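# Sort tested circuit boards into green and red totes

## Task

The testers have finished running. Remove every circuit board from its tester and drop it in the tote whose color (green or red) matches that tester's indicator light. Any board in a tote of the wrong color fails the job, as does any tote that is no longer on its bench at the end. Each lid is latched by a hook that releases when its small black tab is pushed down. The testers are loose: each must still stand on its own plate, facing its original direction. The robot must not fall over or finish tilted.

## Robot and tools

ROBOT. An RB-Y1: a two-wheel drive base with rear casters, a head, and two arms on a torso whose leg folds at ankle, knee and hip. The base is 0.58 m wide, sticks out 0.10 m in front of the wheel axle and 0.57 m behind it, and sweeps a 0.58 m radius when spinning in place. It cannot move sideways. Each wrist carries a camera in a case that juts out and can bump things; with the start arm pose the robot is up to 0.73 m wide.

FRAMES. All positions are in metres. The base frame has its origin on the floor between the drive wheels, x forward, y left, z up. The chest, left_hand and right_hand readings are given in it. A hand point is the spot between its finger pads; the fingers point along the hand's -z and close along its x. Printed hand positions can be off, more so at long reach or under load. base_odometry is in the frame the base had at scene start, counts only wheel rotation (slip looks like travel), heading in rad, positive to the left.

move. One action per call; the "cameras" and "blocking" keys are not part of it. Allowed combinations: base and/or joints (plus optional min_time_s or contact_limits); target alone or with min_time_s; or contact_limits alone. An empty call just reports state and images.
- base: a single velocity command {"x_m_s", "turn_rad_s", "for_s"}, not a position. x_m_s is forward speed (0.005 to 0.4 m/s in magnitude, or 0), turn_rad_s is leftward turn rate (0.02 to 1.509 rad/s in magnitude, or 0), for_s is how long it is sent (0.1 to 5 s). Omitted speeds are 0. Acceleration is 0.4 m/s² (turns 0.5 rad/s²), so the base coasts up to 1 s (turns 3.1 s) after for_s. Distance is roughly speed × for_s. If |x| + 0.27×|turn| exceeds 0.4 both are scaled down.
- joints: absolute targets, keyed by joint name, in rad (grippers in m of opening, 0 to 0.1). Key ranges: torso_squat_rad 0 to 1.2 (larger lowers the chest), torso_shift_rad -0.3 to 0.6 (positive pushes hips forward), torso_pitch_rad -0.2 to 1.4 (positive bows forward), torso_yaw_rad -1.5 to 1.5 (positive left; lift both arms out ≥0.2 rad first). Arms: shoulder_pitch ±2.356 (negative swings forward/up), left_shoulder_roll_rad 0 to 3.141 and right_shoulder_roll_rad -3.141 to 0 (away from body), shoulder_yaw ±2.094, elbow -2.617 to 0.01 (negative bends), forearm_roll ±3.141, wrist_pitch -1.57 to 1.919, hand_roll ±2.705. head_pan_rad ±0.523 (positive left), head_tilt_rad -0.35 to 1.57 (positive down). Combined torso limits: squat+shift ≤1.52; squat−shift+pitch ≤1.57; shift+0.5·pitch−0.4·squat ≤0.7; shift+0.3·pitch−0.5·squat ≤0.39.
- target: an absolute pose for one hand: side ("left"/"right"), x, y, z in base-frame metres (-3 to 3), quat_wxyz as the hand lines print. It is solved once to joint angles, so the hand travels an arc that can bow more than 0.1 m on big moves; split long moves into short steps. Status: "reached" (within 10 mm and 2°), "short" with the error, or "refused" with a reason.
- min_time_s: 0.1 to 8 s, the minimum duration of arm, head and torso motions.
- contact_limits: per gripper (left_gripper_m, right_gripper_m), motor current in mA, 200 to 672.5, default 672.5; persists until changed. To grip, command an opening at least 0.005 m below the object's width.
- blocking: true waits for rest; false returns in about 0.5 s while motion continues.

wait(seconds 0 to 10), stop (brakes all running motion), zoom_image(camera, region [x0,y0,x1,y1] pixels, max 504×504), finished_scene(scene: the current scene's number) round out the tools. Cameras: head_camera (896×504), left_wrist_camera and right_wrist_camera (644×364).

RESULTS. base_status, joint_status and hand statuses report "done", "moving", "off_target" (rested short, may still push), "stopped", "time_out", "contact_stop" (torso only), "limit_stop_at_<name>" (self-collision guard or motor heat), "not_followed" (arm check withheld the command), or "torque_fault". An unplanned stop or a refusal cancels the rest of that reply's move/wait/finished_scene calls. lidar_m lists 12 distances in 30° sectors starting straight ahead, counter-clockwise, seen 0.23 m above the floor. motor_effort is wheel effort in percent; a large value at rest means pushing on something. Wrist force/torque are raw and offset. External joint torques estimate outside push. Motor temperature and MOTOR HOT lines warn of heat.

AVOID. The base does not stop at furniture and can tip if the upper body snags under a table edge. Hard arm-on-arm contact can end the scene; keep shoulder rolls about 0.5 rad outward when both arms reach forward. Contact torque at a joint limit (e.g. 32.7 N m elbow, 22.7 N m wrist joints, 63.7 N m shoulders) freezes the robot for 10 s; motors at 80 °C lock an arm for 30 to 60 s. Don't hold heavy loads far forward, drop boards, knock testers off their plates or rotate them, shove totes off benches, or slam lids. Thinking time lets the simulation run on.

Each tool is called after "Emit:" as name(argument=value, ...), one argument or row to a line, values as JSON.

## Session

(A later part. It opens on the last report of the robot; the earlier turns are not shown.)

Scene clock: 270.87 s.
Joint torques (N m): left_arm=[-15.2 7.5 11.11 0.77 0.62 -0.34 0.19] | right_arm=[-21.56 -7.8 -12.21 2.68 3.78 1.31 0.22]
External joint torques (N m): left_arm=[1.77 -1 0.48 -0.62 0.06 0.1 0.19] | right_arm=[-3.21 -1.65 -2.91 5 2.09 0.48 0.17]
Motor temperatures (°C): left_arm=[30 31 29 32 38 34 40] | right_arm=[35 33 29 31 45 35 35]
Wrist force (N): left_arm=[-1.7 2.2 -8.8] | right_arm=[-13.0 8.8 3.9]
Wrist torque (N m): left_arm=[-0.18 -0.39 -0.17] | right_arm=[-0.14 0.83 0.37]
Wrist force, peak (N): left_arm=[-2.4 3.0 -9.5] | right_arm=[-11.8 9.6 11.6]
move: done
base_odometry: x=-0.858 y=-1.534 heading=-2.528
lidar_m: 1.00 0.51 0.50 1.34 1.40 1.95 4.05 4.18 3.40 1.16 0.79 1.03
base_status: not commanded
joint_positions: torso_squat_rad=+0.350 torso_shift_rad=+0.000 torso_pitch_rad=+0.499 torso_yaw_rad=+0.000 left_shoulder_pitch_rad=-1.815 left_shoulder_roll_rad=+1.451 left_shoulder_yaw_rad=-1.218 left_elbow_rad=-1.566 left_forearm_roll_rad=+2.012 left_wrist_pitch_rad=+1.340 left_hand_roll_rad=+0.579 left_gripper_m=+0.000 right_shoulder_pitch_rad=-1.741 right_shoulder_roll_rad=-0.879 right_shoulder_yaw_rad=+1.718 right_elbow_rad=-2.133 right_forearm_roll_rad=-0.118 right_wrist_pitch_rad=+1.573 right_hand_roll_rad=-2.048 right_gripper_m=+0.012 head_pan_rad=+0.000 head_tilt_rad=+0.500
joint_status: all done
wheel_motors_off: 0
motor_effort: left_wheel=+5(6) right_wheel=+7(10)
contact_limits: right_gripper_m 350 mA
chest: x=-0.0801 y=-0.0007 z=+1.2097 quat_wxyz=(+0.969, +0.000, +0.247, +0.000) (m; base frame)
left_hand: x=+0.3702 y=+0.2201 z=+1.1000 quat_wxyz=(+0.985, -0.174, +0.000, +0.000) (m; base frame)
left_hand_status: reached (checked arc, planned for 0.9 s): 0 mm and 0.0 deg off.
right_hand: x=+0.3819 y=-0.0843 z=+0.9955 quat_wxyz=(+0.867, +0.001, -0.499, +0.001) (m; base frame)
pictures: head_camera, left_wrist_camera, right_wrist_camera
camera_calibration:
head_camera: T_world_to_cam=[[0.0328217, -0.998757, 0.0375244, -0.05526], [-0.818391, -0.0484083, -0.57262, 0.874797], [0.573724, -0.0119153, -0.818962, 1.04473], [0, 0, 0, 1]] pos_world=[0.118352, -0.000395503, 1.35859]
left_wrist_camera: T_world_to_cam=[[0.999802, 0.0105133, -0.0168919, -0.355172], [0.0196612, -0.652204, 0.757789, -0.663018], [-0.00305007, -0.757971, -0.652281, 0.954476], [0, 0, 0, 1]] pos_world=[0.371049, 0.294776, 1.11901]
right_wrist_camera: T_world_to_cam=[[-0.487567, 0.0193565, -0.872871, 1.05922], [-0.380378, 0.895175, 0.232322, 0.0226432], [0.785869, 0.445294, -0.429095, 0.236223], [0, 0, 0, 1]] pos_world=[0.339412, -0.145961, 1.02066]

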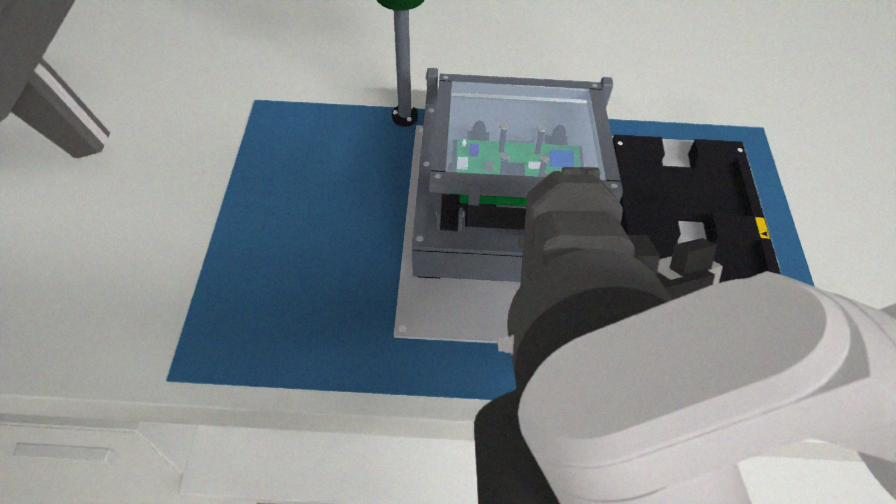

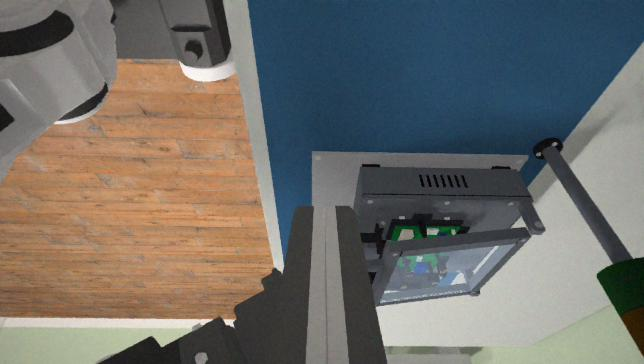

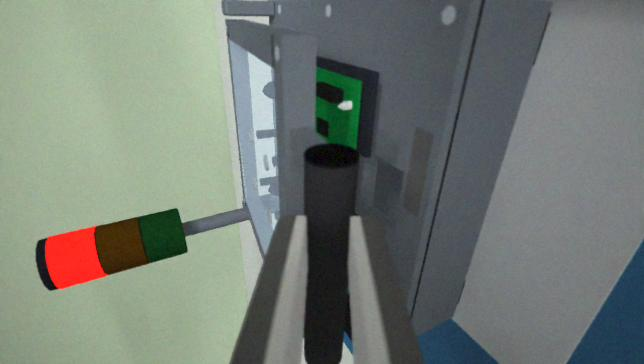

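Emit:
move(
  joints={"right_gripper_m":0.024},
)

Emit:
move(
  target={"side":"right","x":0.402,"y":-0.085,"z":1.039,"quat_wxyz":[0.899,0,-0.438,0]},
  min_time_s=2.5,
)

Scene clock: 307.83 s.
Joint torques (N m): left_arm=[-15.29 7.52 11.19 0.74 0.5 -0.41 0.16] | right_arm=[-18.72 -7.2 -10.18 -1.1 1.77 1.03 0.36]
External joint torques (N m): left_arm=[1.67 -0.99 0.57 -0.64 -0.06 0.03 0.16] | right_arm=[-0.36 -1.03 -0.87 1.22 0.07 0.2 0.31]
Motor temperatures (°C): left_arm=[30 31 30 32 37 34 40] | right_arm=[36 34 29 31 46 35 35]
Wrist force (N): left_arm=[-1.7 2.4 -9.0] | right_arm=[-3.2 10.6 -9.8]
Wrist torque (N m): left_arm=[-0.19 -0.40 -0.17] | right_arm=[-0.07 0.53 0.48]
Wrist force, peak (N): left_arm=[-1.6 2.5 -9.5] | right_arm=[-13.6 8.1 7.3]
move: done
base_odometry: x=-0.858 y=-1.534 heading=-2.528
lidar_m: 0.99 0.50 0.50 1.33 1.40 1.95 4.05 4.17 3.40 1.16 0.79 1.03
base_status: not commanded
joint_positions: torso_squat_rad=+0.350 torso_shift_rad=+0.000 torso_pitch_rad=+0.500 torso_yaw_rad=+0.000 left_shoulder_pitch_rad=-1.815 left_shoulder_roll_rad=+1.451 left_shoulder_yaw_rad=-1.218 left_elbow_rad=-1.566 left_forearm_roll_rad=+2.012 left_wrist_pitch_rad=+1.340 left_hand_roll_rad=+0.579 left_gripper_m=+0.000 right_shoulder_pitch_rad=-1.742 right_shoulder_roll_rad=-0.879 right_shoulder_yaw_rad=+1.718 right_elbow_rad=-2.132 right_forearm_roll_rad=-0.118 right_wrist_pitch_rad=+1.573 right_hand_roll_rad=-2.048 right_gripper_m=+0.024 head_pan_rad=+0.000 head_tilt_rad=+0.500
joint_status: all done
wheel_motors_off: 0
motor_effort: left_wheel=+3(5) right_wheel=+6(8)
contact_limits: right_gripper_m 350 mA
chest: x=-0.0798 y=-0.0007 z=+1.2096 quat_wxyz=(+0.969, +0.000, +0.247, +0.000) (m; base frame)
left_hand: x=+0.3704 y=+0.2201 z=+1.0998 quat_wxyz=(+0.985, -0.174, +0.000, +0.000) (m; base frame)
right_hand: x=+0.3827 y=-0.0843 z=+0.9959 quat_wxyz=(+0.866, +0.000, -0.500, +0.000) (m; base frame)
pictures: head_camera, left_wrist_camera, right_wrist_camera
camera_calibration:
head_camera: T_world_to_cam=[[0.0328368, -0.998756, 0.0375127, -0.055251], [-0.818567, -0.0484104, -0.572368, 0.874654], [0.573472, -0.0119119, -0.819139, 1.04476], [0, 0, 0, 1]] pos_world=[0.118636, -0.000394874, 1.3585]
left_wrist_camera: T_world_to_cam=[[0.999797, 0.0105174, -0.0171998, -0.355039], [0.0198972, -0.652205, 0.757782, -0.66297], [-0.00324786, -0.75797, -0.652281, 0.954439], [0, 0, 0, 1]] pos_world=[0.371258, 0.294778, 1.11884]
right_wrist_camera: T_world_to_cam=[[-0.486132, 0.0198919, -0.873659, 1.06026], [-0.380216, 0.895341, 0.23195, 0.0231834], [0.786836, 0.444937, -0.427691, 0.233989], [0, 0, 0, 1]] pos_world=[0.340128, -0.145958, 1.021]

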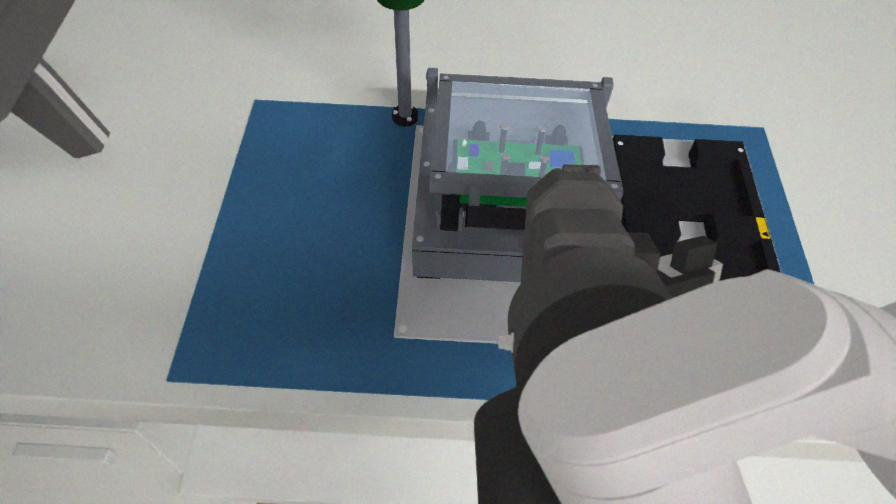

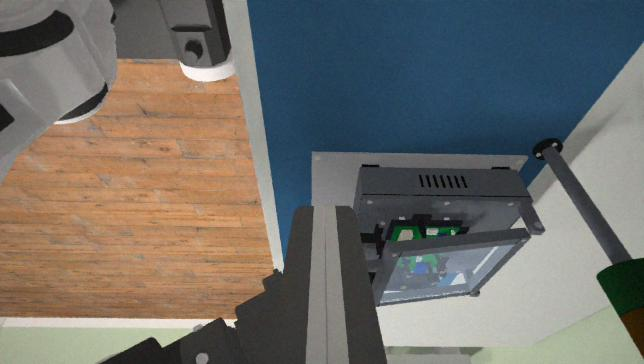

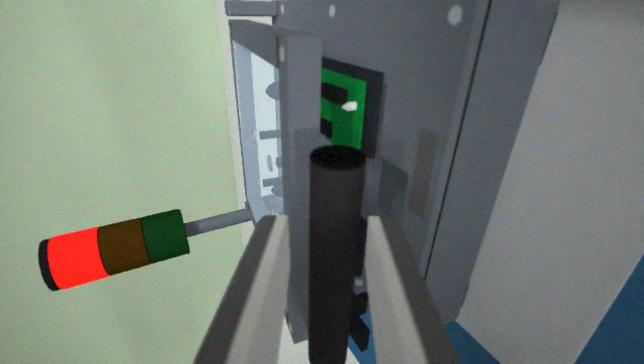

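Scene clock: 310.67 s.
Joint torques (N m): left_arm=[-15.29 7.17 11.26 0.7 0.65 -0.46 0.15] | right_arm=[-22.56 -6.93 -13.53 -0.47 2.79 -0.36 0.37]
External joint torques (N m): left_arm=[1.67 -1.34 0.64 -0.68 0.08 -0.02 0.15] | right_arm=[-3.26 -0.37 -3.23 0.33 1.14 -0.88 0.32]
Motor temperatures (°C): left_arm=[30 31 30 32 37 34 40] | right_arm=[36 34 29 31 46 35 35]
Wrist force (N): left_arm=[-1.7 2.4 -9.1] | right_arm=[-8.6 6.8 -9.5]
Wrist torque (N m): left_arm=[-0.20 -0.39 -0.18] | right_arm=[-0.21 0.72 0.51]
Wrist force, peak (N): left_arm=[-1.5 2.4 -9.3] | right_arm=[-13.5 16.6 -0.6]
move: done
base_odometry: x=-0.858 y=-1.534 heading=-2.528
lidar_m: 1.00 0.50 0.50 1.34 1.40 1.94 4.04 4.17 3.40 1.16 0.79 1.03
base_status: not commanded
joint_positions: torso_squat_rad=+0.350 torso_shift_rad=+0.000 torso_pitch_rad=+0.500 torso_yaw_rad=+0.000 left_shoulder_pitch_rad=-1.815 left_shoulder_roll_rad=+1.451 left_shoulder_yaw_rad=-1.218 left_elbow_rad=-1.566 left_forearm_roll_rad=+2.012 left_wrist_pitch_rad=+1.340 left_hand_roll_rad=+0.579 left_gripper_m=+0.000 right_shoulder_pitch_rad=-1.868 right_shoulder_roll_rad=-0.984 right_shoulder_yaw_rad=+1.580 right_elbow_rad=-2.137 right_forearm_roll_rad=-0.451 right_wrist_pitch_rad=+1.450 right_hand_roll_rad=-1.890 right_gripper_m=+0.024 head_pan_rad=+0.000 head_tilt_rad=+0.500
joint_status: all done
wheel_motors_off: 0
motor_effort: left_wheel=+3(5) right_wheel=+5(7)
contact_limits: right_gripper_m 350 mA
chest: x=-0.0798 y=-0.0007 z=+1.2096 quat_wxyz=(+0.969, +0.000, +0.247, +0.000) (m; base frame)
left_hand: x=+0.3704 y=+0.2201 z=+1.0997 quat_wxyz=(+0.985, -0.174, +0.000, +0.000) (m; base frame)
right_hand: x=+0.4017 y=-0.0853 z=+1.0382 quat_wxyz=(+0.899, +0.000, -0.437, +0.000) (m; base frame)
right_hand_status: reached (checked arc, planned for 2.5 s): 1 mm and 0.1 deg off.
pictures: head_camera, left_wrist_camera, right_wrist_camera
camera_calibration:
head_camera: T_world_to_cam=[[0.0328696, -0.998756, 0.0375003, -0.0552312], [-0.818636, -0.0484287, -0.572267, 0.874562], [0.573371, -0.0118889, -0.81921, 1.04479], [0, 0, 0, 1]] pos_world=[0.118709, -0.000387133, 1.35846]
left_wrist_camera: T_world_to_cam=[[0.999794, 0.0105406, -0.0173228, -0.354943], [0.0200056, -0.652213, 0.757772, -0.662935], [-0.00331075, -0.757963, -0.652289, 0.954437], [0, 0, 0, 1]] pos_world=[0.371292, 0.294795, 1.11877]
right_wrist_camera: T_world_to_cam=[[-0.604046, 0.019803, -0.796703, 1.07389], [-0.342336, 0.896313, 0.281832, -0.0454013], [0.719676, 0.44298, -0.534635, 0.375451], [0, 0, 0, 1]] pos_world=[0.362935, -0.146889, 1.0691]

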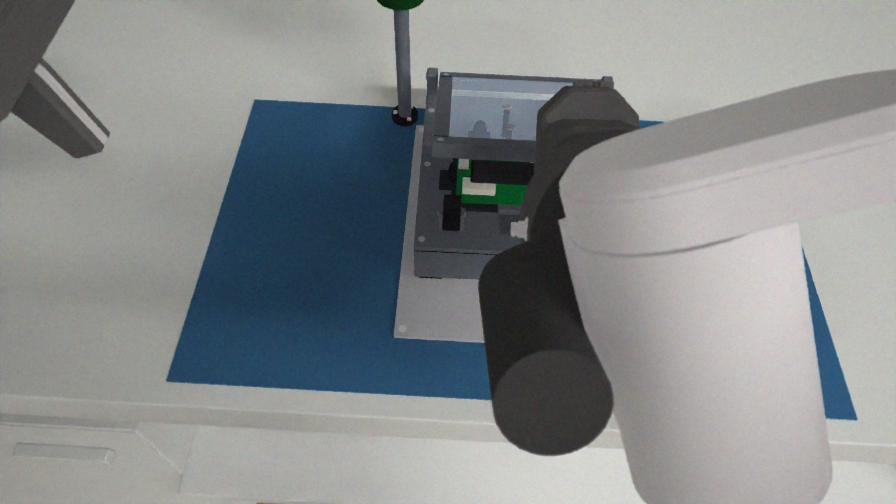

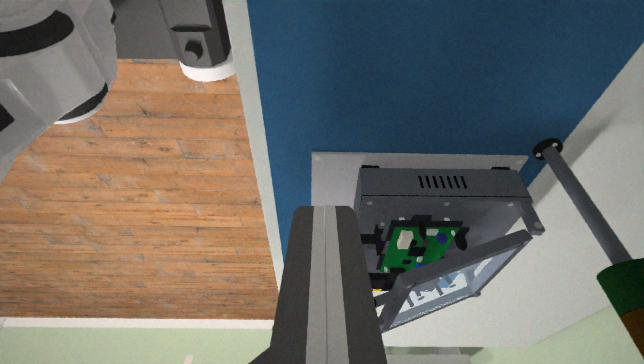

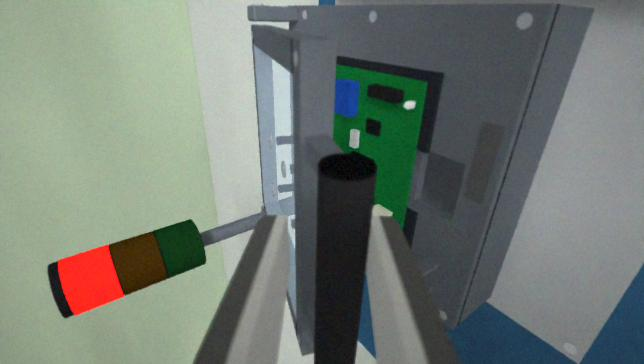

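Emit:
move(
  target={"side":"right","x":0.4358,"y":-0.085,"z":1.0885,"quat_wxyz":[0.924,0,-0.383,0]},
  min_time_s=2.5,
  cameras=[],
)

Emit:
move(
  target={"side":"right","x":0.485,"y":-0.085,"z":1.12,"quat_wxyz":[0.951,0,-0.309,0]},
  min_time_s=2.5,
  cameras=[],
)

Emit:
move(
  target={"side":"right","x":0.53,"y":-0.085,"z":1.141,"quat_wxyz":[0.966,0,-0.259,0]},
  min_time_s=3,
  cameras=["head_camera","right_wrist_camera"],
)

Scene clock: 320.50 s.
Joint torques (N m): left_arm=[-15.1 7.5 11.15 0.8 0.58 -0.4 0.19] | right_arm=[-23.33 -7.17 -14.01 1.81 2.06 -0.85 0.46]
External joint torques (N m): left_arm=[1.86 -1.01 0.53 -0.58 0.01 0.04 0.19] | right_arm=[-2.58 -0.37 -2.89 0.86 0.5 -0.96 0.42]
Motor temperatures (°C): left_arm=[30 31 30 32 37 34 40] | right_arm=[36 34 29 31 46 35 35]
Wrist force (N): left_arm=[-1.5 2.0 -8.9] | right_arm=[-6.1 8.0 -12.9]
Wrist torque (N m): left_arm=[-0.15 -0.37 -0.17] | right_arm=[-0.14 0.68 0.49]
Wrist force, peak (N): left_arm=[-1.4 2.3 -9.5] | right_arm=[-7.6 14.5 -13.5]
move: done
base_odometry: x=-0.858 y=-1.534 heading=-2.528
lidar_m: 0.99 0.51 0.50 1.34 1.40 1.94 4.05 4.18 3.41 1.16 0.80 1.02
base_status: not commanded
joint_positions: torso_squat_rad=+0.350 torso_shift_rad=+0.000 torso_pitch_rad=+0.500 torso_yaw_rad=+0.000 left_shoulder_pitch_rad=-1.815 left_shoulder_roll_rad=+1.451 left_shoulder_yaw_rad=-1.218 left_elbow_rad=-1.566 left_forearm_roll_rad=+2.012 left_wrist_pitch_rad=+1.340 left_hand_roll_rad=+0.579 left_gripper_m=+0.000 right_shoulder_pitch_rad=-1.999 right_shoulder_roll_rad=-1.039 right_shoulder_yaw_rad=+1.466 right_elbow_rad=-1.984 right_forearm_roll_rad=-0.797 right_wrist_pitch_rad=+1.332 right_hand_roll_rad=-1.649 right_gripper_m=+0.024 head_pan_rad=+0.000 head_tilt_rad=+0.500
joint_status: all done
wheel_motors_off: 0
motor_effort: left_wheel=+3(5) right_wheel=+5(6)
contact_limits: right_gripper_m 350 mA
chest: x=-0.0798 y=-0.0007 z=+1.2096 quat_wxyz=(+0.969, +0.000, +0.247, +0.000) (m; base frame)
left_hand: x=+0.3704 y=+0.2201 z=+1.0997 quat_wxyz=(+0.985, -0.174, +0.000, +0.000) (m; base frame)
right_hand: x=+0.4355 y=-0.0852 z=+1.0878 quat_wxyz=(+0.924, +0.000, -0.382, +0.000) (m; base frame)
right_hand_status: reached (checked arc, planned for 2.5 s): 1 mm and 0.1 deg off.
pictures: none
No camera images: "cameras" was empty.

Scene clock: 323.33 s.
Joint torques (N m): left_arm=[-15.29 7.4 11.14 0.77 0.66 -0.4 0.23] | right_arm=[-25.44 -4.43 -13.29 2.56 1.46 -1.6 0.36]
External joint torques (N m): left_arm=[1.67 -1.11 0.51 -0.62 0.09 0.04 0.24] | right_arm=[-2.05 2.95 -2.13 0.83 0.15 -1.25 0.33]
Motor temperatures (°C): left_arm=[30 31 30 32 37 34 40] | right_arm=[36 34 29 31 46 35 35]
Wrist force (N): left_arm=[-1.6 2.2 -8.9] | right_arm=[-6.3 8.4 -14.0]
Wrist torque (N m): left_arm=[-0.18 -0.39 -0.17] | right_arm=[-0.11 0.64 0.48]
Wrist force, peak (N): left_arm=[-1.7 2.3 -9.3] | right_arm=[-6.6 11.7 -13.7]
move: done
base_odometry: x=-0.858 y=-1.534 heading=-2.528
lidar_m: 1.00 0.50 0.50 1.34 1.40 1.95 4.05 4.18 3.41 1.17 0.79 1.03
base_status: not commanded
joint_positions: torso_squat_rad=+0.350 torso_shift_rad=+0.000 torso_pitch_rad=+0.500 torso_yaw_rad=+0.000 left_shoulder_pitch_rad=-1.815 left_shoulder_roll_rad=+1.451 left_shoulder_yaw_rad=-1.218 left_elbow_rad=-1.566 left_forearm_roll_rad=+2.012 left_wrist_pitch_rad=+1.340 left_hand_roll_rad=+0.579 left_gripper_m=+0.000 right_shoulder_pitch_rad=-2.080 right_shoulder_roll_rad=-0.974 right_shoulder_yaw_rad=+1.390 right_elbow_rad=-1.607 right_forearm_roll_rad=-1.131 right_wrist_pitch_rad=+1.266 right_hand_roll_rad=-1.280 right_gripper_m=+0.024 head_pan_rad=+0.000 head_tilt_rad=+0.500
joint_status: all done
wheel_motors_off: 0
motor_effort: left_wheel=+1(5) right_wheel=+5(6)
contact_limits: right_gripper_m 350 mA
chest: x=-0.0798 y=-0.0007 z=+1.2096 quat_wxyz=(+0.969, +0.000, +0.247, +0.000) (m; base frame)
left_hand: x=+0.3704 y=+0.2201 z=+1.0997 quat_wxyz=(+0.985, -0.174, +0.000, +0.000) (m; base frame)
right_hand: x=+0.4848 y=-0.0855 z=+1.1196 quat_wxyz=(+0.951, +0.000, -0.309, +0.000) (m; base frame)
right_hand_status: reached (checked arc, planned for 2.5 s): 1 mm and 0.0 deg off.
pictures: none
No camera images: "cameras" was empty.

Scene clock: 326.67 s.
Joint torques (N m): left_arm=[-15.33 7.33 11.18 0.83 0.59 -0.34 0.16] | right_arm=[-25.57 -5.56 -10.04 2.4 0.42 -0.38 0.41]
External joint torques (N m): left_arm=[1.63 -1.17 0.56 -0.55 0.03 0.1 0.17] | right_arm=[0.41 2.49 -0.51 0.9 -0.62 0.24 0.38]
Motor temperatures (°C): left_arm=[30 31 30 32 37 34 40] | right_arm=[36 34 29 31 45 35 35]
Wrist force (N): left_arm=[-1.8 2.2 -9.0] | right_arm=[-1.3 10.9 -12.1]
Wrist torque (N m): left_arm=[-0.16 -0.40 -0.18] | right_arm=[-0.08 0.64 0.48]
Wrist force, peak (N): left_arm=[-1.6 2.2 -9.4] | right_arm=[-6.1 14.1 -12.9]
move: done
base_odometry: x=-0.858 y=-1.534 heading=-2.528
lidar_m: 0.99 0.50 0.50 1.34 1.40 1.95 4.05 4.18 3.40 1.16 0.80 1.03
base_status: not commanded
joint_positions: torso_squat_rad=+0.350 torso_shift_rad=+0.000 torso_pitch_rad=+0.500 torso_yaw_rad=+0.000 left_shoulder_pitch_rad=-1.815 left_shoulder_roll_rad=+1.451 left_shoulder_yaw_rad=-1.218 left_elbow_rad=-1.566 left_forearm_roll_rad=+2.012 left_wrist_pitch_rad=+1.340 left_hand_roll_rad=+0.579 left_gripper_m=+0.000 right_shoulder_pitch_rad=-2.134 right_shoulder_roll_rad=-0.822 right_shoulder_yaw_rad=+1.344 right_elbow_rad=-1.161 right_forearm_roll_rad=-1.319 right_wrist_pitch_rad=+1.285 right_hand_roll_rad=-0.941 right_gripper_m=+0.024 head_pan_rad=+0.000 head_tilt_rad=+0.500
joint_status: all done
wheel_motors_off: 0
motor_effort: left_wheel=+3(4) right_wheel=+4(7)
contact_limits: right_gripper_m 350 mA
chest: x=-0.0798 y=-0.0007 z=+1.2096 quat_wxyz=(+0.969, +0.000, +0.247, +0.000) (m; base frame)
left_hand: x=+0.3704 y=+0.2201 z=+1.0997 quat_wxyz=(+0.985, -0.174, +0.000, +0.000) (m; base frame)
right_hand: x=+0.5298 y=-0.0852 z=+1.1410 quat_wxyz=(+0.966, +0.000, -0.260, +0.000) (m; base frame)
right_hand_status: reached (checked arc, planned for 3.0 s): 0 mm and 0.1 deg off.
pictures: head_camera, right_wrist_camera
camera_calibration:
head_camera: T_world_to_cam=[[0.0328852, -0.998756, 0.0374872, -0.0552178], [-0.818636, -0.048434, -0.572267, 0.874563], [0.573371, -0.0118692, -0.81921, 1.0448], [0, 0, 0, 1]] pos_world=[0.118709, -0.000389586, 1.35846]
right_wrist_camera: T_world_to_cam=[[-0.855974, 0.0209353, -0.516594, 1.0472], [-0.213619, 0.895584, 0.390251, -0.222596], [0.470824, 0.444399, -0.762125, 0.729729], [0, 0, 0, 1]] pos_world=[0.505248, -0.146861, 1.18399]

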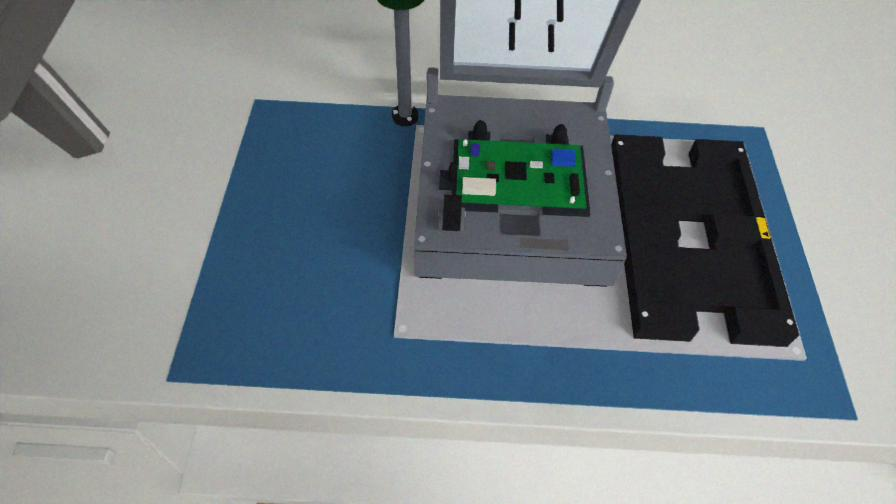

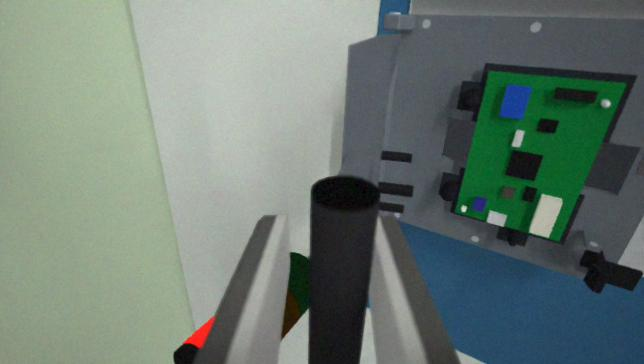

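Emit:
move(
  target={"side":"right","x":0.56,"y":-0.085,"z":1.147,"quat_wxyz":[0.976,0,-0.216,0]},
  min_time_s=3,
  cameras=[],
)

Emit:
move(
  target={"side":"right","x":0.588,"y":-0.0855,"z":1.151,"quat_wxyz":[0.982,0,-0.19,0]},
  min_time_s=3,
  cameras=[],
)

Emit:
move(
  base={"x_m_s":0.04,"for_s":1.55},
  cameras=["head_camera","right_wrist_camera"],
)

Scene clock: 335.07 s.
Joint torques (N m): left_arm=[-15.18 7.36 11.39 0.79 0.59 -0.44 0.15] | right_arm=[-27.02 -6.35 -6.46 1.61 0.19 -0.49 0.35]
External joint torques (N m): left_arm=[1.78 -1.14 0.77 -0.59 0.02 0 0.15] | right_arm=[0.9 2.33 -1.05 0.92 -0.53 0.27 0.33]
Motor temperatures (°C): left_arm=[30 31 30 32 37 34 40] | right_arm=[36 34 29 31 45 35 35]
Wrist force (N): left_arm=[-1.6 2.3 -9.0] | right_arm=[-0.5 10.9 -12.6]
Wrist torque (N m): left_arm=[-0.18 -0.39 -0.17] | right_arm=[-0.07 0.70 0.50]
Wrist force, peak (N): left_arm=[-1.8 2.5 -9.3] | right_arm=[-4.6 19.2 -11.1]
move: done
base_odometry: x=-0.858 y=-1.534 heading=-2.528
lidar_m: 0.99 0.50 0.50 1.33 1.39 1.94 4.05 4.18 3.40 1.16 0.79 1.03
base_status: not commanded
joint_positions: torso_squat_rad=+0.350 torso_shift_rad=+0.000 torso_pitch_rad=+0.500 torso_yaw_rad=+0.000 left_shoulder_pitch_rad=-1.815 left_shoulder_roll_rad=+1.451 left_shoulder_yaw_rad=-1.218 left_elbow_rad=-1.566 left_forearm_roll_rad=+2.012 left_wrist_pitch_rad=+1.340 left_hand_roll_rad=+0.579 left_gripper_m=+0.000 right_shoulder_pitch_rad=-2.188 right_shoulder_roll_rad=-0.583 right_shoulder_yaw_rad=+1.305 right_elbow_rad=-0.593 right_forearm_roll_rad=-1.429 right_wrist_pitch_rad=+1.324 right_hand_roll_rad=-0.588 right_gripper_m=+0.024 head_pan_rad=+0.000 head_tilt_rad=+0.500
joint_status: all done
wheel_motors_off: 0
motor_effort: left_wheel=+3(5) right_wheel=+4(6)
contact_limits: right_gripper_m 350 mA
chest: x=-0.0798 y=-0.0007 z=+1.2096 quat_wxyz=(+0.969, +0.000, +0.247, +0.000) (m; base frame)
left_hand: x=+0.3704 y=+0.2202 z=+1.0998 quat_wxyz=(+0.985, -0.174, +0.000, +0.000) (m; base frame)
right_hand: x=+0.5598 y=-0.0852 z=+1.1471 quat_wxyz=(+0.976, +0.000, -0.217, +0.000) (m; base frame)
right_hand_status: reached (checked arc, planned for 3.0 s): 0 mm and 0.1 deg off.
pictures: none
No camera images: "cameras" was empty.

Scene clock: 338.40 s.
Joint torques (N m): left_arm=[-15.06 7.44 11.13 0.79 0.64 -0.43 0.22] | right_arm=[-30.39 -5.89 -4.3 0.46 -0.23 -2.5 0.39]
External joint torques (N m): left_arm=[1.91 -1.07 0.51 -0.59 0.07 0.01 0.23] | right_arm=[-1.94 3.05 -1.8 0.37 -0.8 -1.5 0.36]
Motor temperatures (°C): left_arm=[30 31 30 32 37 34 40] | right_arm=[36 34 29 31 45 35 35]
Wrist force (N): left_arm=[-1.3 2.1 -9.0] | right_arm=[-5.9 8.1 -14.6]
Wrist torque (N m): left_arm=[-0.16 -0.35 -0.17] | right_arm=[-0.08 0.69 0.51]
Wrist force, peak (N): left_arm=[-1.7 2.3 -9.3] | right_arm=[-4.7 17.2 -12.8]
move: short
base_odometry: x=-0.858 y=-1.534 heading=-2.528
lidar_m: 0.99 0.50 0.50 1.34 1.39 1.95 4.05 4.18 3.41 1.17 0.79 1.03
base_status: not commanded
joint_positions: torso_squat_rad=+0.350 torso_shift_rad=+0.000 torso_pitch_rad=+0.500 torso_yaw_rad=+0.000 left_shoulder_pitch_rad=-1.815 left_shoulder_roll_rad=+1.451 left_shoulder_yaw_rad=-1.218 left_elbow_rad=-1.566 left_forearm_roll_rad=+2.012 left_wrist_pitch_rad=+1.340 left_hand_roll_rad=+0.579 left_gripper_m=+0.000 right_shoulder_pitch_rad=-2.208 right_shoulder_roll_rad=-0.447 right_shoulder_yaw_rad=+1.275 right_elbow_rad=-0.267 right_forearm_roll_rad=-1.441 right_wrist_pitch_rad=+1.211 right_hand_roll_rad=-0.395 right_gripper_m=+0.024 head_pan_rad=+0.000 head_tilt_rad=+0.500
joint_status: all done
wheel_motors_off: 0
motor_effort: left_wheel=+3(5) right_wheel=+3(5)
contact_limits: right_gripper_m 350 mA
chest: x=-0.0798 y=-0.0007 z=+1.2096 quat_wxyz=(+0.969, +0.000, +0.247, +0.000) (m; base frame)
left_hand: x=+0.3704 y=+0.2201 z=+1.0998 quat_wxyz=(+0.985, -0.174, +0.000, +0.000) (m; base frame)
right_hand: x=+0.5873 y=-0.0864 z=+1.1506 quat_wxyz=(+0.967, +0.016, -0.254, +0.003) (m; base frame)
right_hand_status: short (checked arc, as near as the solve gets, planned for 3.0 s): 1 mm and 7.8 deg off. The place is met; only the turn is off.
pictures: none
No camera images: "cameras" was empty.

Scene clock: 340.63 s.
Joint torques (N m): left_arm=[-15.67 7.55 11.25 0.84 0.62 -0.51 0.19] | right_arm=[-33.28 -11.56 -3.74 0.79 1.54 -3.67 0.36]
External joint torques (N m): left_arm=[1.29 -0.96 0.63 -0.54 0.05 -0.07 0.19] | right_arm=[-4.82 -2.62 -1.24 0.7 0.97 -2.68 0.33]
Motor temperatures (°C): left_arm=[30 31 30 32 37 34 40] | right_arm=[36 34 29 31 45 35 35]
Wrist force (N): left_arm=[-1.5 2.1 -9.0] | right_arm=[-13.2 11.4 -16.7]
Wrist torque (N m): left_arm=[-0.16 -0.38 -0.17] | right_arm=[0.00 0.79 0.50]
Wrist force, peak (N): left_arm=[-1.6 2.6 -9.4] | right_arm=[-17.7 11.7 -21.4]
move: done
base_odometry: x=-0.909 y=-1.570 heading=-2.527
lidar_m: 0.93 0.50 0.46 1.33 1.40 1.95 4.12 4.25 3.41 1.16 0.77 0.97
base_status: done (sent for 1.57 of 1.57 s)
joint_positions: torso_squat_rad=+0.350 torso_shift_rad=+0.000 torso_pitch_rad=+0.500 torso_yaw_rad=+0.000 left_shoulder_pitch_rad=-1.815 left_shoulder_roll_rad=+1.451 left_shoulder_yaw_rad=-1.218 left_elbow_rad=-1.566 left_forearm_roll_rad=+2.012 left_wrist_pitch_rad=+1.340 left_hand_roll_rad=+0.579 left_gripper_m=+0.000 right_shoulder_pitch_rad=-2.207 right_shoulder_roll_rad=-0.445 right_shoulder_yaw_rad=+1.275 right_elbow_rad=-0.267 right_forearm_roll_rad=-1.442 right_wrist_pitch_rad=+1.212 right_hand_roll_rad=-0.395 right_gripper_m=+0.024 head_pan_rad=+0.000 head_tilt_rad=+0.500
joint_status: not commanded
wheel_motors_off: 0
motor_effort: left_wheel=+2(25) right_wheel=+1(21)
contact_limits: right_gripper_m 350 mA
chest: x=-0.0797 y=-0.0008 z=+1.2096 quat_wxyz=(+0.969, +0.000, +0.247, +0.000) (m; base frame)
left_hand: x=+0.3705 y=+0.2201 z=+1.0996 quat_wxyz=(+0.985, -0.174, +0.000, +0.000) (m; base frame)
right_hand: x=+0.5871 y=-0.0857 z=+1.1495 quat_wxyz=(+0.967, +0.016, -0.254, +0.003) (m; base frame)
pictures: head_camera, right_wrist_camera
camera_calibration:
head_camera: T_world_to_cam=[[0.0328942, -0.998757, 0.0374358, -0.0551811], [-0.818809, -0.0484083, -0.572021, 0.874323], [0.573122, -0.0118366, -0.819384, 1.04489], [0, 0, 0, 1]] pos_world=[0.118871, -0.000420135, 1.35836]
right_wrist_camera: T_world_to_cam=[[-0.863108, 0.0226784, -0.504511, 1.09105], [-0.221558, 0.880718, 0.418627, -0.242508], [0.453825, 0.473099, -0.755129, 0.713862], [0, 0, 0, 1]] pos_world=[0.563993, -0.14889, 1.19102]

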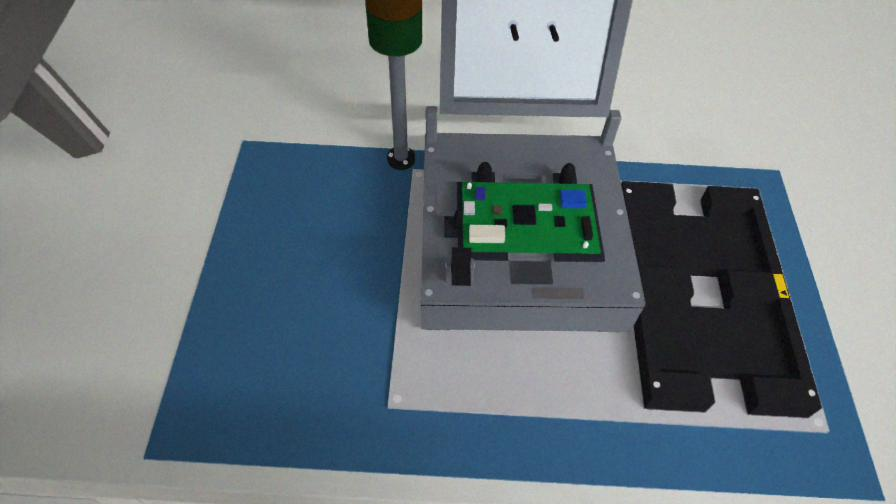

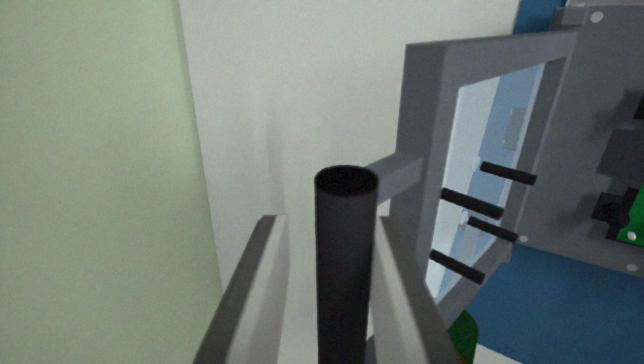

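Emit:
move(
  joints={"right_gripper_m":0.05},
  cameras=[],
)

Emit:
move(
  target={"side":"right","x":0.54,"y":-0.086,"z":1.235,"quat_wxyz":[0.967,0.016,-0.254,0.003]},
  min_time_s=3,
  cameras=["right_wrist_camera"],
)

Emit:
move(
  target={"side":"right","x":0.38,"y":-0.25,"z":1.25,"quat_wxyz":[1,0,0,0]},
  cameras=["head_camera"],
)

Scene clock: 350.97 s.
Joint torques (N m): left_arm=[-15.6 7.33 11.11 0.88 0.63 -0.38 0.21] | right_arm=[-27.52 -9.79 -3.62 0.64 0.77 -1.39 0.39]
External joint torques (N m): left_arm=[1.36 -1.18 0.49 -0.5 0.06 0.06 0.21] | right_arm=[0.93 -0.85 -1.13 0.55 0.2 -0.39 0.36]
Motor temperatures (°C): left_arm=[30 31 30 32 37 34 40] | right_arm=[37 34 29 31 45 35 35]
Wrist force (N): left_arm=[-1.7 2.5 -9.0] | right_arm=[-1.0 10.6 -12.2]
Wrist torque (N m): left_arm=[-0.19 -0.39 -0.18] | right_arm=[-0.04 0.68 0.51]
Wrist force, peak (N): left_arm=[-1.8 2.5 -9.3] | right_arm=[-14.0 11.2 -18.1]
move: done
base_odometry: x=-0.909 y=-1.570 heading=-2.527
lidar_m: 0.94 0.50 0.45 1.34 1.39 1.94 4.11 4.25 3.40 1.15 0.77 0.97
base_status: not commanded
joint_positions: torso_squat_rad=+0.350 torso_shift_rad=+0.000 torso_pitch_rad=+0.500 torso_yaw_rad=+0.000 left_shoulder_pitch_rad=-1.815 left_shoulder_roll_rad=+1.451 left_shoulder_yaw_rad=-1.218 left_elbow_rad=-1.566 left_forearm_roll_rad=+2.012 left_wrist_pitch_rad=+1.340 left_hand_roll_rad=+0.579 left_gripper_m=+0.000 right_shoulder_pitch_rad=-2.209 right_shoulder_roll_rad=-0.446 right_shoulder_yaw_rad=+1.275 right_elbow_rad=-0.267 right_forearm_roll_rad=-1.441 right_wrist_pitch_rad=+1.211 right_hand_roll_rad=-0.395 right_gripper_m=+0.050 head_pan_rad=+0.000 head_tilt_rad=+0.500
joint_status: all done
wheel_motors_off: 0
motor_effort: left_wheel=+3(4) right_wheel=+2(2)
contact_limits: right_gripper_m 350 mA
chest: x=-0.0797 y=-0.0008 z=+1.2096 quat_wxyz=(+0.969, +0.000, +0.247, +0.000) (m; base frame)
left_hand: x=+0.3704 y=+0.2201 z=+1.0997 quat_wxyz=(+0.985, -0.174, +0.000, +0.000) (m; base frame)
right_hand: x=+0.5873 y=-0.0856 z=+1.1507 quat_wxyz=(+0.967, +0.016, -0.255, +0.003) (m; base frame)
pictures: none
No camera images: "cameras" was empty.

Scene clock: 354.30 s.
Joint torques (N m): left_arm=[-15.6 7.64 11.03 0.89 0.59 -0.39 0.15] | right_arm=[-25.42 -8.65 -8.24 0.08 0.89 -0.62 -0.25]
External joint torques (N m): left_arm=[1.36 -0.86 0.41 -0.49 0.02 0.05 0.15] | right_arm=[0.93 -0.82 -0.92 -0.48 0.06 0.22 -0.28]
Motor temperatures (°C): left_arm=[30 31 30 32 37 34 40] | right_arm=[37 34 29 31 45 35 35]
Wrist force (N): left_arm=[-1.5 2.4 -9.0] | right_arm=[-1.0 10.7 -12.1]
Wrist torque (N m): left_arm=[-0.18 -0.37 -0.18] | right_arm=[-0.06 0.67 0.51]
Wrist force, peak (N): left_arm=[-1.7 2.4 -9.2] | right_arm=[-1.5 10.9 -12.3]
move: done
base_odometry: x=-0.909 y=-1.570 heading=-2.527
lidar_m: 0.93 0.50 0.46 1.34 1.39 1.94 4.11 4.24 3.41 1.15 0.77 0.97
base_status: not commanded
joint_positions: torso_squat_rad=+0.350 torso_shift_rad=+0.000 torso_pitch_rad=+0.500 torso_yaw_rad=+0.000 left_shoulder_pitch_rad=-1.815 left_shoulder_roll_rad=+1.451 left_shoulder_yaw_rad=-1.218 left_elbow_rad=-1.566 left_forearm_roll_rad=+2.012 left_wrist_pitch_rad=+1.340 left_hand_roll_rad=+0.579 left_gripper_m=+0.000 right_shoulder_pitch_rad=-2.282 right_shoulder_roll_rad=-0.743 right_shoulder_yaw_rad=+1.214 right_elbow_rad=-0.853 right_forearm_roll_rad=-1.389 right_wrist_pitch_rad=+1.445 right_hand_roll_rad=-0.697 right_gripper_m=+0.050 head_pan_rad=+0.000 head_tilt_rad=+0.500
joint_status: all done
wheel_motors_off: 0
motor_effort: left_wheel=+3(4) right_wheel=+0(3)
contact_limits: right_gripper_m 350 mA
chest: x=-0.0797 y=-0.0008 z=+1.2096 quat_wxyz=(+0.969, +0.000, +0.247, +0.000) (m; base frame)
left_hand: x=+0.3704 y=+0.2201 z=+1.0997 quat_wxyz=(+0.985, -0.174, +0.000, +0.000) (m; base frame)
right_hand: x=+0.5399 y=-0.0858 z=+1.2349 quat_wxyz=(+0.967, +0.016, -0.253, +0.003) (m; base frame)
right_hand_status: reached (checked arc, planned for 3.0 s): 0 mm and 0.1 deg off.
pictures: right_wrist_camera
camera_calibration:
right_wrist_camera: T_world_to_cam=[[-0.863804, 0.0224837, -0.503326, 1.09229], [-0.220834, 0.881031, 0.41835, -0.288578], [0.452852, 0.472524, -0.756073, 0.801483], [0, 0, 0, 1]] pos_world=[0.516842, -0.149033, 1.27648]

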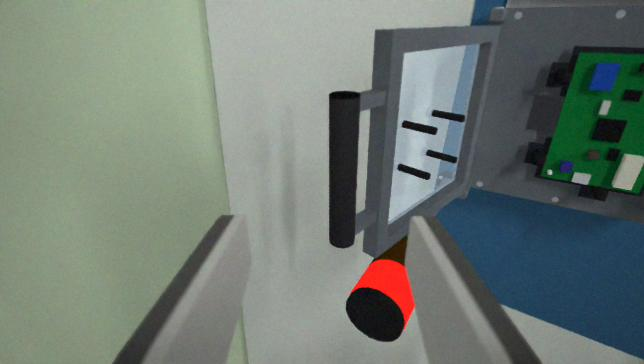

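Scene clock: 355.57 s.
Joint torques (N m): left_arm=[-15.52 7.32 11.13 0.96 0.67 -0.43 0.2] | right_arm=[-19.44 -1.85 -7.53 1.48 0.23 -0.34 0.13]
External joint torques (N m): left_arm=[1.44 -1.19 0.51 -0.42 0.1 0.01 0.21] | right_arm=[0.53 1.42 1.25 -0.75 -0.01 -0.32 0.13]
Motor temperatures (°C): left_arm=[30 31 30 32 37 34 40] | right_arm=[37 34 29 31 45 35 35]
Wrist force (N): left_arm=[-1.8 2.4 -9.3] | right_arm=[2.6 11.0 -13.1]
Wrist torque (N m): left_arm=[-0.20 -0.41 -0.17] | right_arm=[-0.07 0.88 0.54]
Wrist force, peak (N): left_arm=[-1.7 2.4 -9.3] | right_arm=[0.0 11.9 -13.1]
move: done
base_odometry: x=-0.909 y=-1.570 heading=-2.527
lidar_m: 0.93 0.49 0.46 1.34 1.40 1.95 4.12 4.24 3.41 1.16 0.77 0.97
base_status: not commanded
joint_positions: torso_squat_rad=+0.350 torso_shift_rad=+0.000 torso_pitch_rad=+0.500 torso_yaw_rad=+0.000 left_shoulder_pitch_rad=-1.815 left_shoulder_roll_rad=+1.451 left_shoulder_yaw_rad=-1.218 left_elbow_rad=-1.566 left_forearm_roll_rad=+2.012 left_wrist_pitch_rad=+1.340 left_hand_roll_rad=+0.579 left_gripper_m=+0.000 right_shoulder_pitch_rad=-2.356 right_shoulder_roll_rad=-1.279 right_shoulder_yaw_rad=+1.378 right_elbow_rad=-1.240 right_forearm_roll_rad=-1.899 right_wrist_pitch_rad=+1.888 right_hand_roll_rad=-0.614 right_gripper_m=+0.050 head_pan_rad=+0.000 head_tilt_rad=+0.500
joint_status: all done
wheel_motors_off: 0
motor_effort: left_wheel=+1(4) right_wheel=+0(2)
contact_limits: right_gripper_m 350 mA
chest: x=-0.0798 y=-0.0007 z=+1.2096 quat_wxyz=(+0.969, +0.000, +0.247, +0.000) (m; base frame)
left_hand: x=+0.3704 y=+0.2201 z=+1.0997 quat_wxyz=(+0.985, -0.174, +0.000, +0.000) (m; base frame)
right_hand: x=+0.3801 y=-0.2500 z=+1.2500 quat_wxyz=(+1.000, +0.000, +0.003, +0.000) (m; base frame)
right_hand_status: reached (checked arc, planned for 0.9 s): 0 mm and 0.3 deg off.
pictures: head_camera
camera_calibration:
head_camera: T_world_to_cam=[[0.0328619, -0.998756, 0.037505, -0.0552408], [-0.818638, -0.048425, -0.572264, 0.87457], [0.573368, -0.0118973, -0.819211, 1.04479], [0, 0, 0, 1]] pos_world=[0.118722, -0.000390829, 1.35846]

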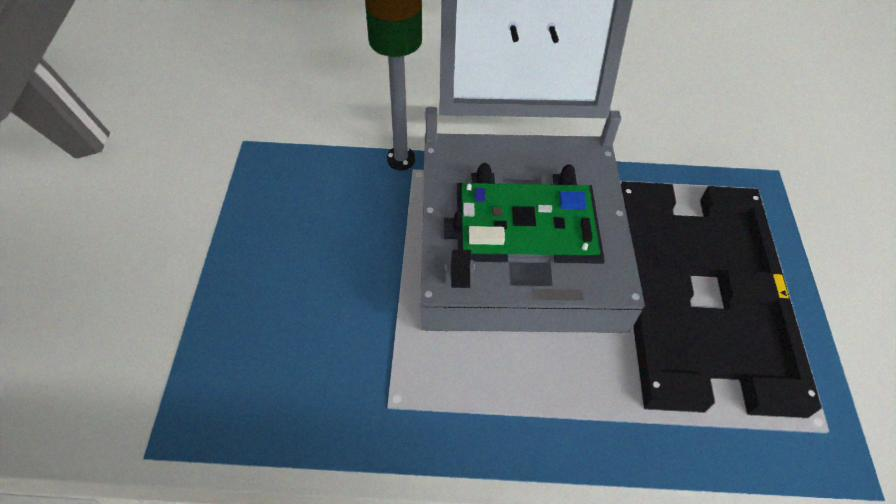

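Emit:
move(
  base={"x_m_s":-0.04,"for_s":1.57},
  joints={"right_gripper_m":0.09},
  cameras=[],
)

Emit:
move(
  target={"side":"right","x":0.4595,"y":-0.082,"z":1.06,"quat_wxyz":[1,0,0,0]},
  min_time_s=2.5,
  cameras=["right_wrist_camera","head_camera"],
)

Scene clock: 362.53 s.
Joint torques (N m): left_arm=[-15.57 7.49 11.03 0.87 0.63 -0.44 0.17] | right_arm=[-18.57 -1.72 -7.71 1.8 0.29 -0.23 0.14]
External joint torques (N m): left_arm=[1.39 -1.02 0.41 -0.51 0.06 0 0.18] | right_arm=[1.4 1.55 1.07 -0.43 0.06 -0.21 0.14]
Motor temperatures (°C): left_arm=[30 31 30 32 37 34 40] | right_arm=[37 34 29 31 45 35 35]
Wrist force (N): left_arm=[-1.7 2.4 -9.1] | right_arm=[2.4 10.9 -13.4]
Wrist torque (N m): left_arm=[-0.20 -0.41 -0.18] | right_arm=[-0.07 0.88 0.53]
Wrist force, peak (N): left_arm=[-1.3 2.4 -9.3] | right_arm=[2.4 10.9 -13.6]
move: done
base_odometry: x=-0.858 y=-1.534 heading=-2.528
lidar_m: 0.99 0.50 0.50 1.34 1.39 1.95 4.05 4.18 3.40 1.17 0.80 1.03
base_status: done (sent for 1.57 of 1.57 s)
joint_positions: torso_squat_rad=+0.350 torso_shift_rad=+0.000 torso_pitch_rad=+0.500 torso_yaw_rad=+0.000 left_shoulder_pitch_rad=-1.815 left_shoulder_roll_rad=+1.451 left_shoulder_yaw_rad=-1.218 left_elbow_rad=-1.566 left_forearm_roll_rad=+2.012 left_wrist_pitch_rad=+1.340 left_hand_roll_rad=+0.579 left_gripper_m=+0.000 right_shoulder_pitch_rad=-2.356 right_shoulder_roll_rad=-1.279 right_shoulder_yaw_rad=+1.378 right_elbow_rad=-1.241 right_forearm_roll_rad=-1.899 right_wrist_pitch_rad=+1.888 right_hand_roll_rad=-0.614 right_gripper_m=+0.090 head_pan_rad=+0.000 head_tilt_rad=+0.500
joint_status: all done
wheel_motors_off: 0
motor_effort: left_wheel=-6(21) right_wheel=+6(17)
contact_limits: right_gripper_m 350 mA
chest: x=-0.0798 y=-0.0007 z=+1.2096 quat_wxyz=(+0.969, +0.000, +0.247, +0.000) (m; base frame)
left_hand: x=+0.3704 y=+0.2201 z=+1.0997 quat_wxyz=(+0.985, -0.174, +0.000, +0.000) (m; base frame)
right_hand: x=+0.3801 y=-0.2500 z=+1.2500 quat_wxyz=(+1.000, +0.000, +0.003, +0.000) (m; base frame)
pictures: none
No camera images: "cameras" was empty.

Scene clock: 365.37 s.
Joint torques (N m): left_arm=[-15.9 7.55 11.05 1.1 0.68 -0.4 0.16] | right_arm=[-23.68 -6.57 -5.4 2.68 0.28 -0.31 -0.3]
External joint torques (N m): left_arm=[1.06 -0.96 0.43 -0.28 0.11 0.04 0.16] | right_arm=[3.32 1.89 1.25 0.78 0.02 -0.27 -0.3]
Motor temperatures (°C): left_arm=[30 31 30 32 37 34 40] | right_arm=[37 34 29 31 45 35 35]
Wrist force (N): left_arm=[-1.6 2.5 -9.1] | right_arm=[2.3 10.9 -13.0]
Wrist torque (N m): left_arm=[-0.19 -0.39 -0.17] | right_arm=[-0.09 0.85 0.49]
Wrist force, peak (N): left_arm=[-1.7 2.5 -9.2] | right_arm=[2.3 11.0 -13.4]
move: done
base_odometry: x=-0.858 y=-1.534 heading=-2.528
lidar_m: 0.99 0.50 0.50 1.34 1.40 1.95 4.05 4.18 3.41 1.17 0.79 1.03
base_status: not commanded
joint_positions: torso_squat_rad=+0.350 torso_shift_rad=+0.000 torso_pitch_rad=+0.500 torso_yaw_rad=+0.000 left_shoulder_pitch_rad=-1.815 left_shoulder_roll_rad=+1.451 left_shoulder_yaw_rad=-1.218 left_elbow_rad=-1.566 left_forearm_roll_rad=+2.012 left_wrist_pitch_rad=+1.340 left_hand_roll_rad=+0.579 left_gripper_m=+0.000 right_shoulder_pitch_rad=-2.111 right_shoulder_roll_rad=-0.624 right_shoulder_yaw_rad=+1.468 right_elbow_rad=-0.755 right_forearm_roll_rad=-1.770 right_wrist_pitch_rad=+1.504 right_hand_roll_rad=-0.655 right_gripper_m=+0.090 head_pan_rad=+0.000 head_tilt_rad=+0.500
joint_status: all done
wheel_motors_off: 0
motor_effort: left_wheel=-7(8) right_wheel=+5(7)
contact_limits: right_gripper_m 350 mA
chest: x=-0.0798 y=-0.0007 z=+1.2096 quat_wxyz=(+0.969, +0.000, +0.247, +0.000) (m; base frame)
left_hand: x=+0.3704 y=+0.2201 z=+1.0997 quat_wxyz=(+0.985, -0.174, +0.000, +0.000) (m; base frame)
right_hand: x=+0.4589 y=-0.0820 z=+1.0604 quat_wxyz=(+1.000, +0.002, -0.004, +0.000) (m; base frame)
right_hand_status: reached (checked arc, planned for 2.5 s): 1 mm and 0.5 deg off.
pictures: head_camera, right_wrist_camera
camera_calibration:
head_camera: T_world_to_cam=[[0.0328676, -0.998755, 0.0375196, -0.0552491], [-0.818632, -0.0484382, -0.572272, 0.874574], [0.573377, -0.0119055, -0.819205, 1.04479], [0, 0, 0, 1]] pos_world=[0.118711, -0.000378784, 1.35846]
right_wrist_camera: T_world_to_cam=[[-0.999481, 0.0209887, -0.024442, 0.488724], [0.00784496, 0.894386, 0.447227, -0.37134], [0.0312473, 0.446803, -0.894086, 1.04211], [0, 0, 0, 1]] pos_world=[0.458821, -0.143752, 1.10975]

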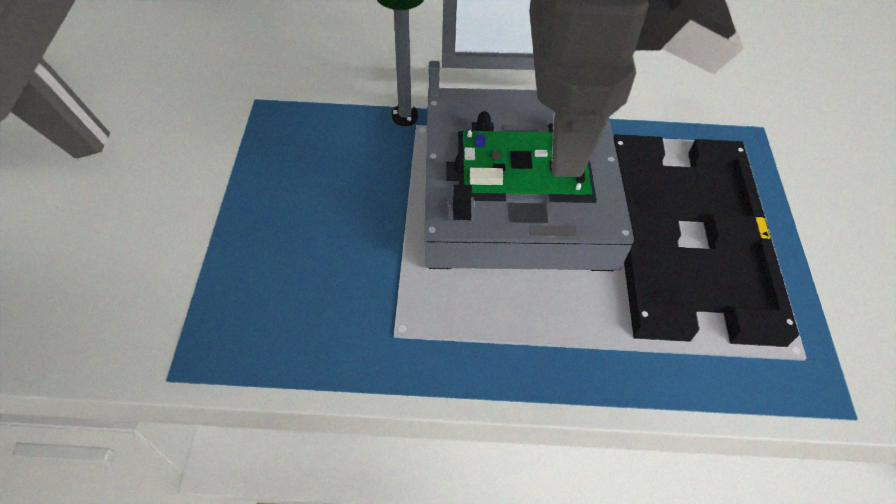

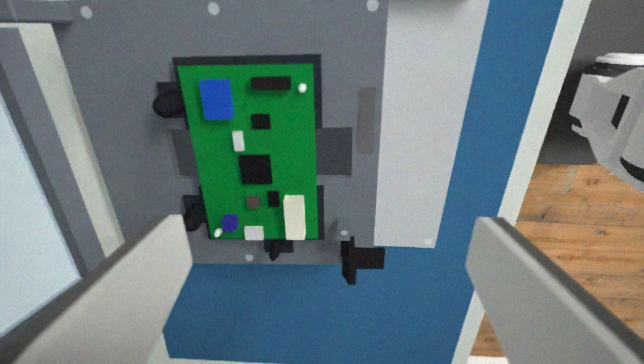

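Emit:
move(
  target={"side":"right","x":0.5,"y":-0.074,"z":1.02,"quat_wxyz":[1,0,0,0]},
  min_time_s=2,
  cameras=["right_wrist_camera"],
)

Emit:
zoom_image(
  camera="right_wrist_camera",
  region=[150, 0, 500, 364],
)

Scene clock: 389.77 s.
Joint torques (N m): left_arm=[-15.79 7.51 10.91 0.97 0.68 -0.31 0.16] | right_arm=[-24.14 -6.78 -3.94 2.65 0.4 -0.57 0.23]
External joint torques (N m): left_arm=[1.18 -1 0.29 -0.41 0.12 0.13 0.16] | right_arm=[3.77 1.91 -1.36 0.8 0.1 -0.3 0.22]
Motor temperatures (°C): left_arm=[30 31 30 32 37 34 40] | right_arm=[37 34 29 31 45 35 35]
Wrist force (N): left_arm=[-1.6 2.1 -9.1] | right_arm=[1.3 10.9 -13.0]
Wrist torque (N m): left_arm=[-0.16 -0.39 -0.17] | right_arm=[-0.07 0.77 0.51]
Wrist force, peak (N): left_arm=[-1.6 2.1 -9.3] | right_arm=[2.3 11.1 -13.3]
move: short
base_odometry: x=-0.858 y=-1.534 heading=-2.528
lidar_m: 0.99 0.50 0.50 1.33 1.40 1.95 4.05 4.18 3.40 1.17 0.81 1.04
base_status: not commanded
joint_positions: torso_squat_rad=+0.350 torso_shift_rad=+0.000 torso_pitch_rad=+0.500 torso_yaw_rad=+0.000 left_shoulder_pitch_rad=-1.815 left_shoulder_roll_rad=+1.451 left_shoulder_yaw_rad=-1.218 left_elbow_rad=-1.566 left_forearm_roll_rad=+2.012 left_wrist_pitch_rad=+1.340 left_hand_roll_rad=+0.579 left_gripper_m=+0.000 right_shoulder_pitch_rad=-2.057 right_shoulder_roll_rad=-0.372 right_shoulder_yaw_rad=+1.467 right_elbow_rad=-0.267 right_forearm_roll_rad=-1.741 right_wrist_pitch_rad=+1.377 right_hand_roll_rad=-0.403 right_gripper_m=+0.090 head_pan_rad=+0.000 head_tilt_rad=+0.500
joint_status: all done
wheel_motors_off: 0
motor_effort: left_wheel=-7(8) right_wheel=+5(7)
contact_limits: right_gripper_m 350 mA
chest: x=-0.0798 y=-0.0007 z=+1.2096 quat_wxyz=(+0.969, +0.000, +0.247, +0.000) (m; base frame)
left_hand: x=+0.3704 y=+0.2201 z=+1.0997 quat_wxyz=(+0.985, -0.174, +0.000, +0.000) (m; base frame)
right_hand: x=+0.4996 y=-0.0743 z=+1.0205 quat_wxyz=(+0.998, +0.015, -0.054, +0.000) (m; base frame)
right_hand_status: short (checked arc, as near as the solve gets, planned for 2.0 s): 1 mm and 6.4 deg off. The place is met; only the turn is off.
pictures: right_wrist_camera
camera_calibration:
right_wrist_camera: T_world_to_cam=[[-0.991986, 0.0224147, -0.124346, 0.62658], [-0.0387723, 0.882656, 0.468418, -0.359869], [0.120254, 0.469486, -0.874713, 0.939122], [0, 0, 0, 1]] pos_world=[0.494672, -0.137308, 1.06794]

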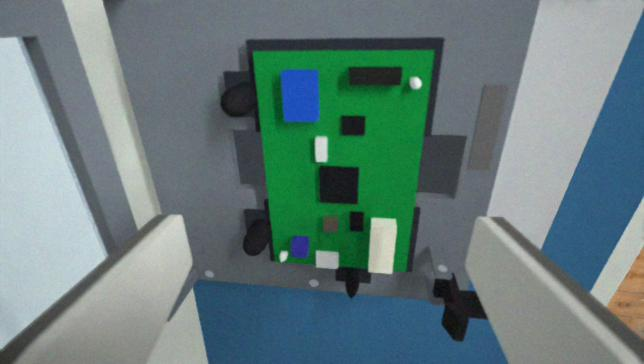

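Scaled by 1.385 from the camera's 644x364 image, which has a finer 1265x715 frame.

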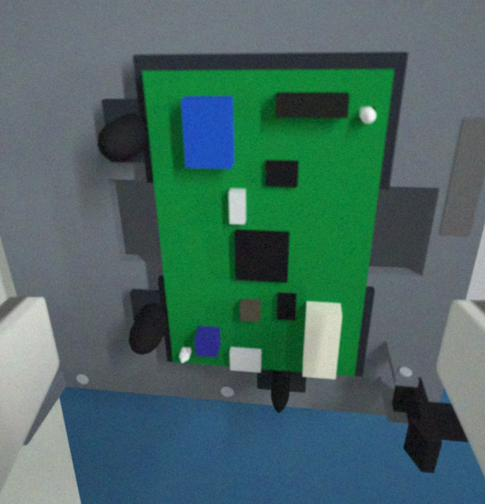

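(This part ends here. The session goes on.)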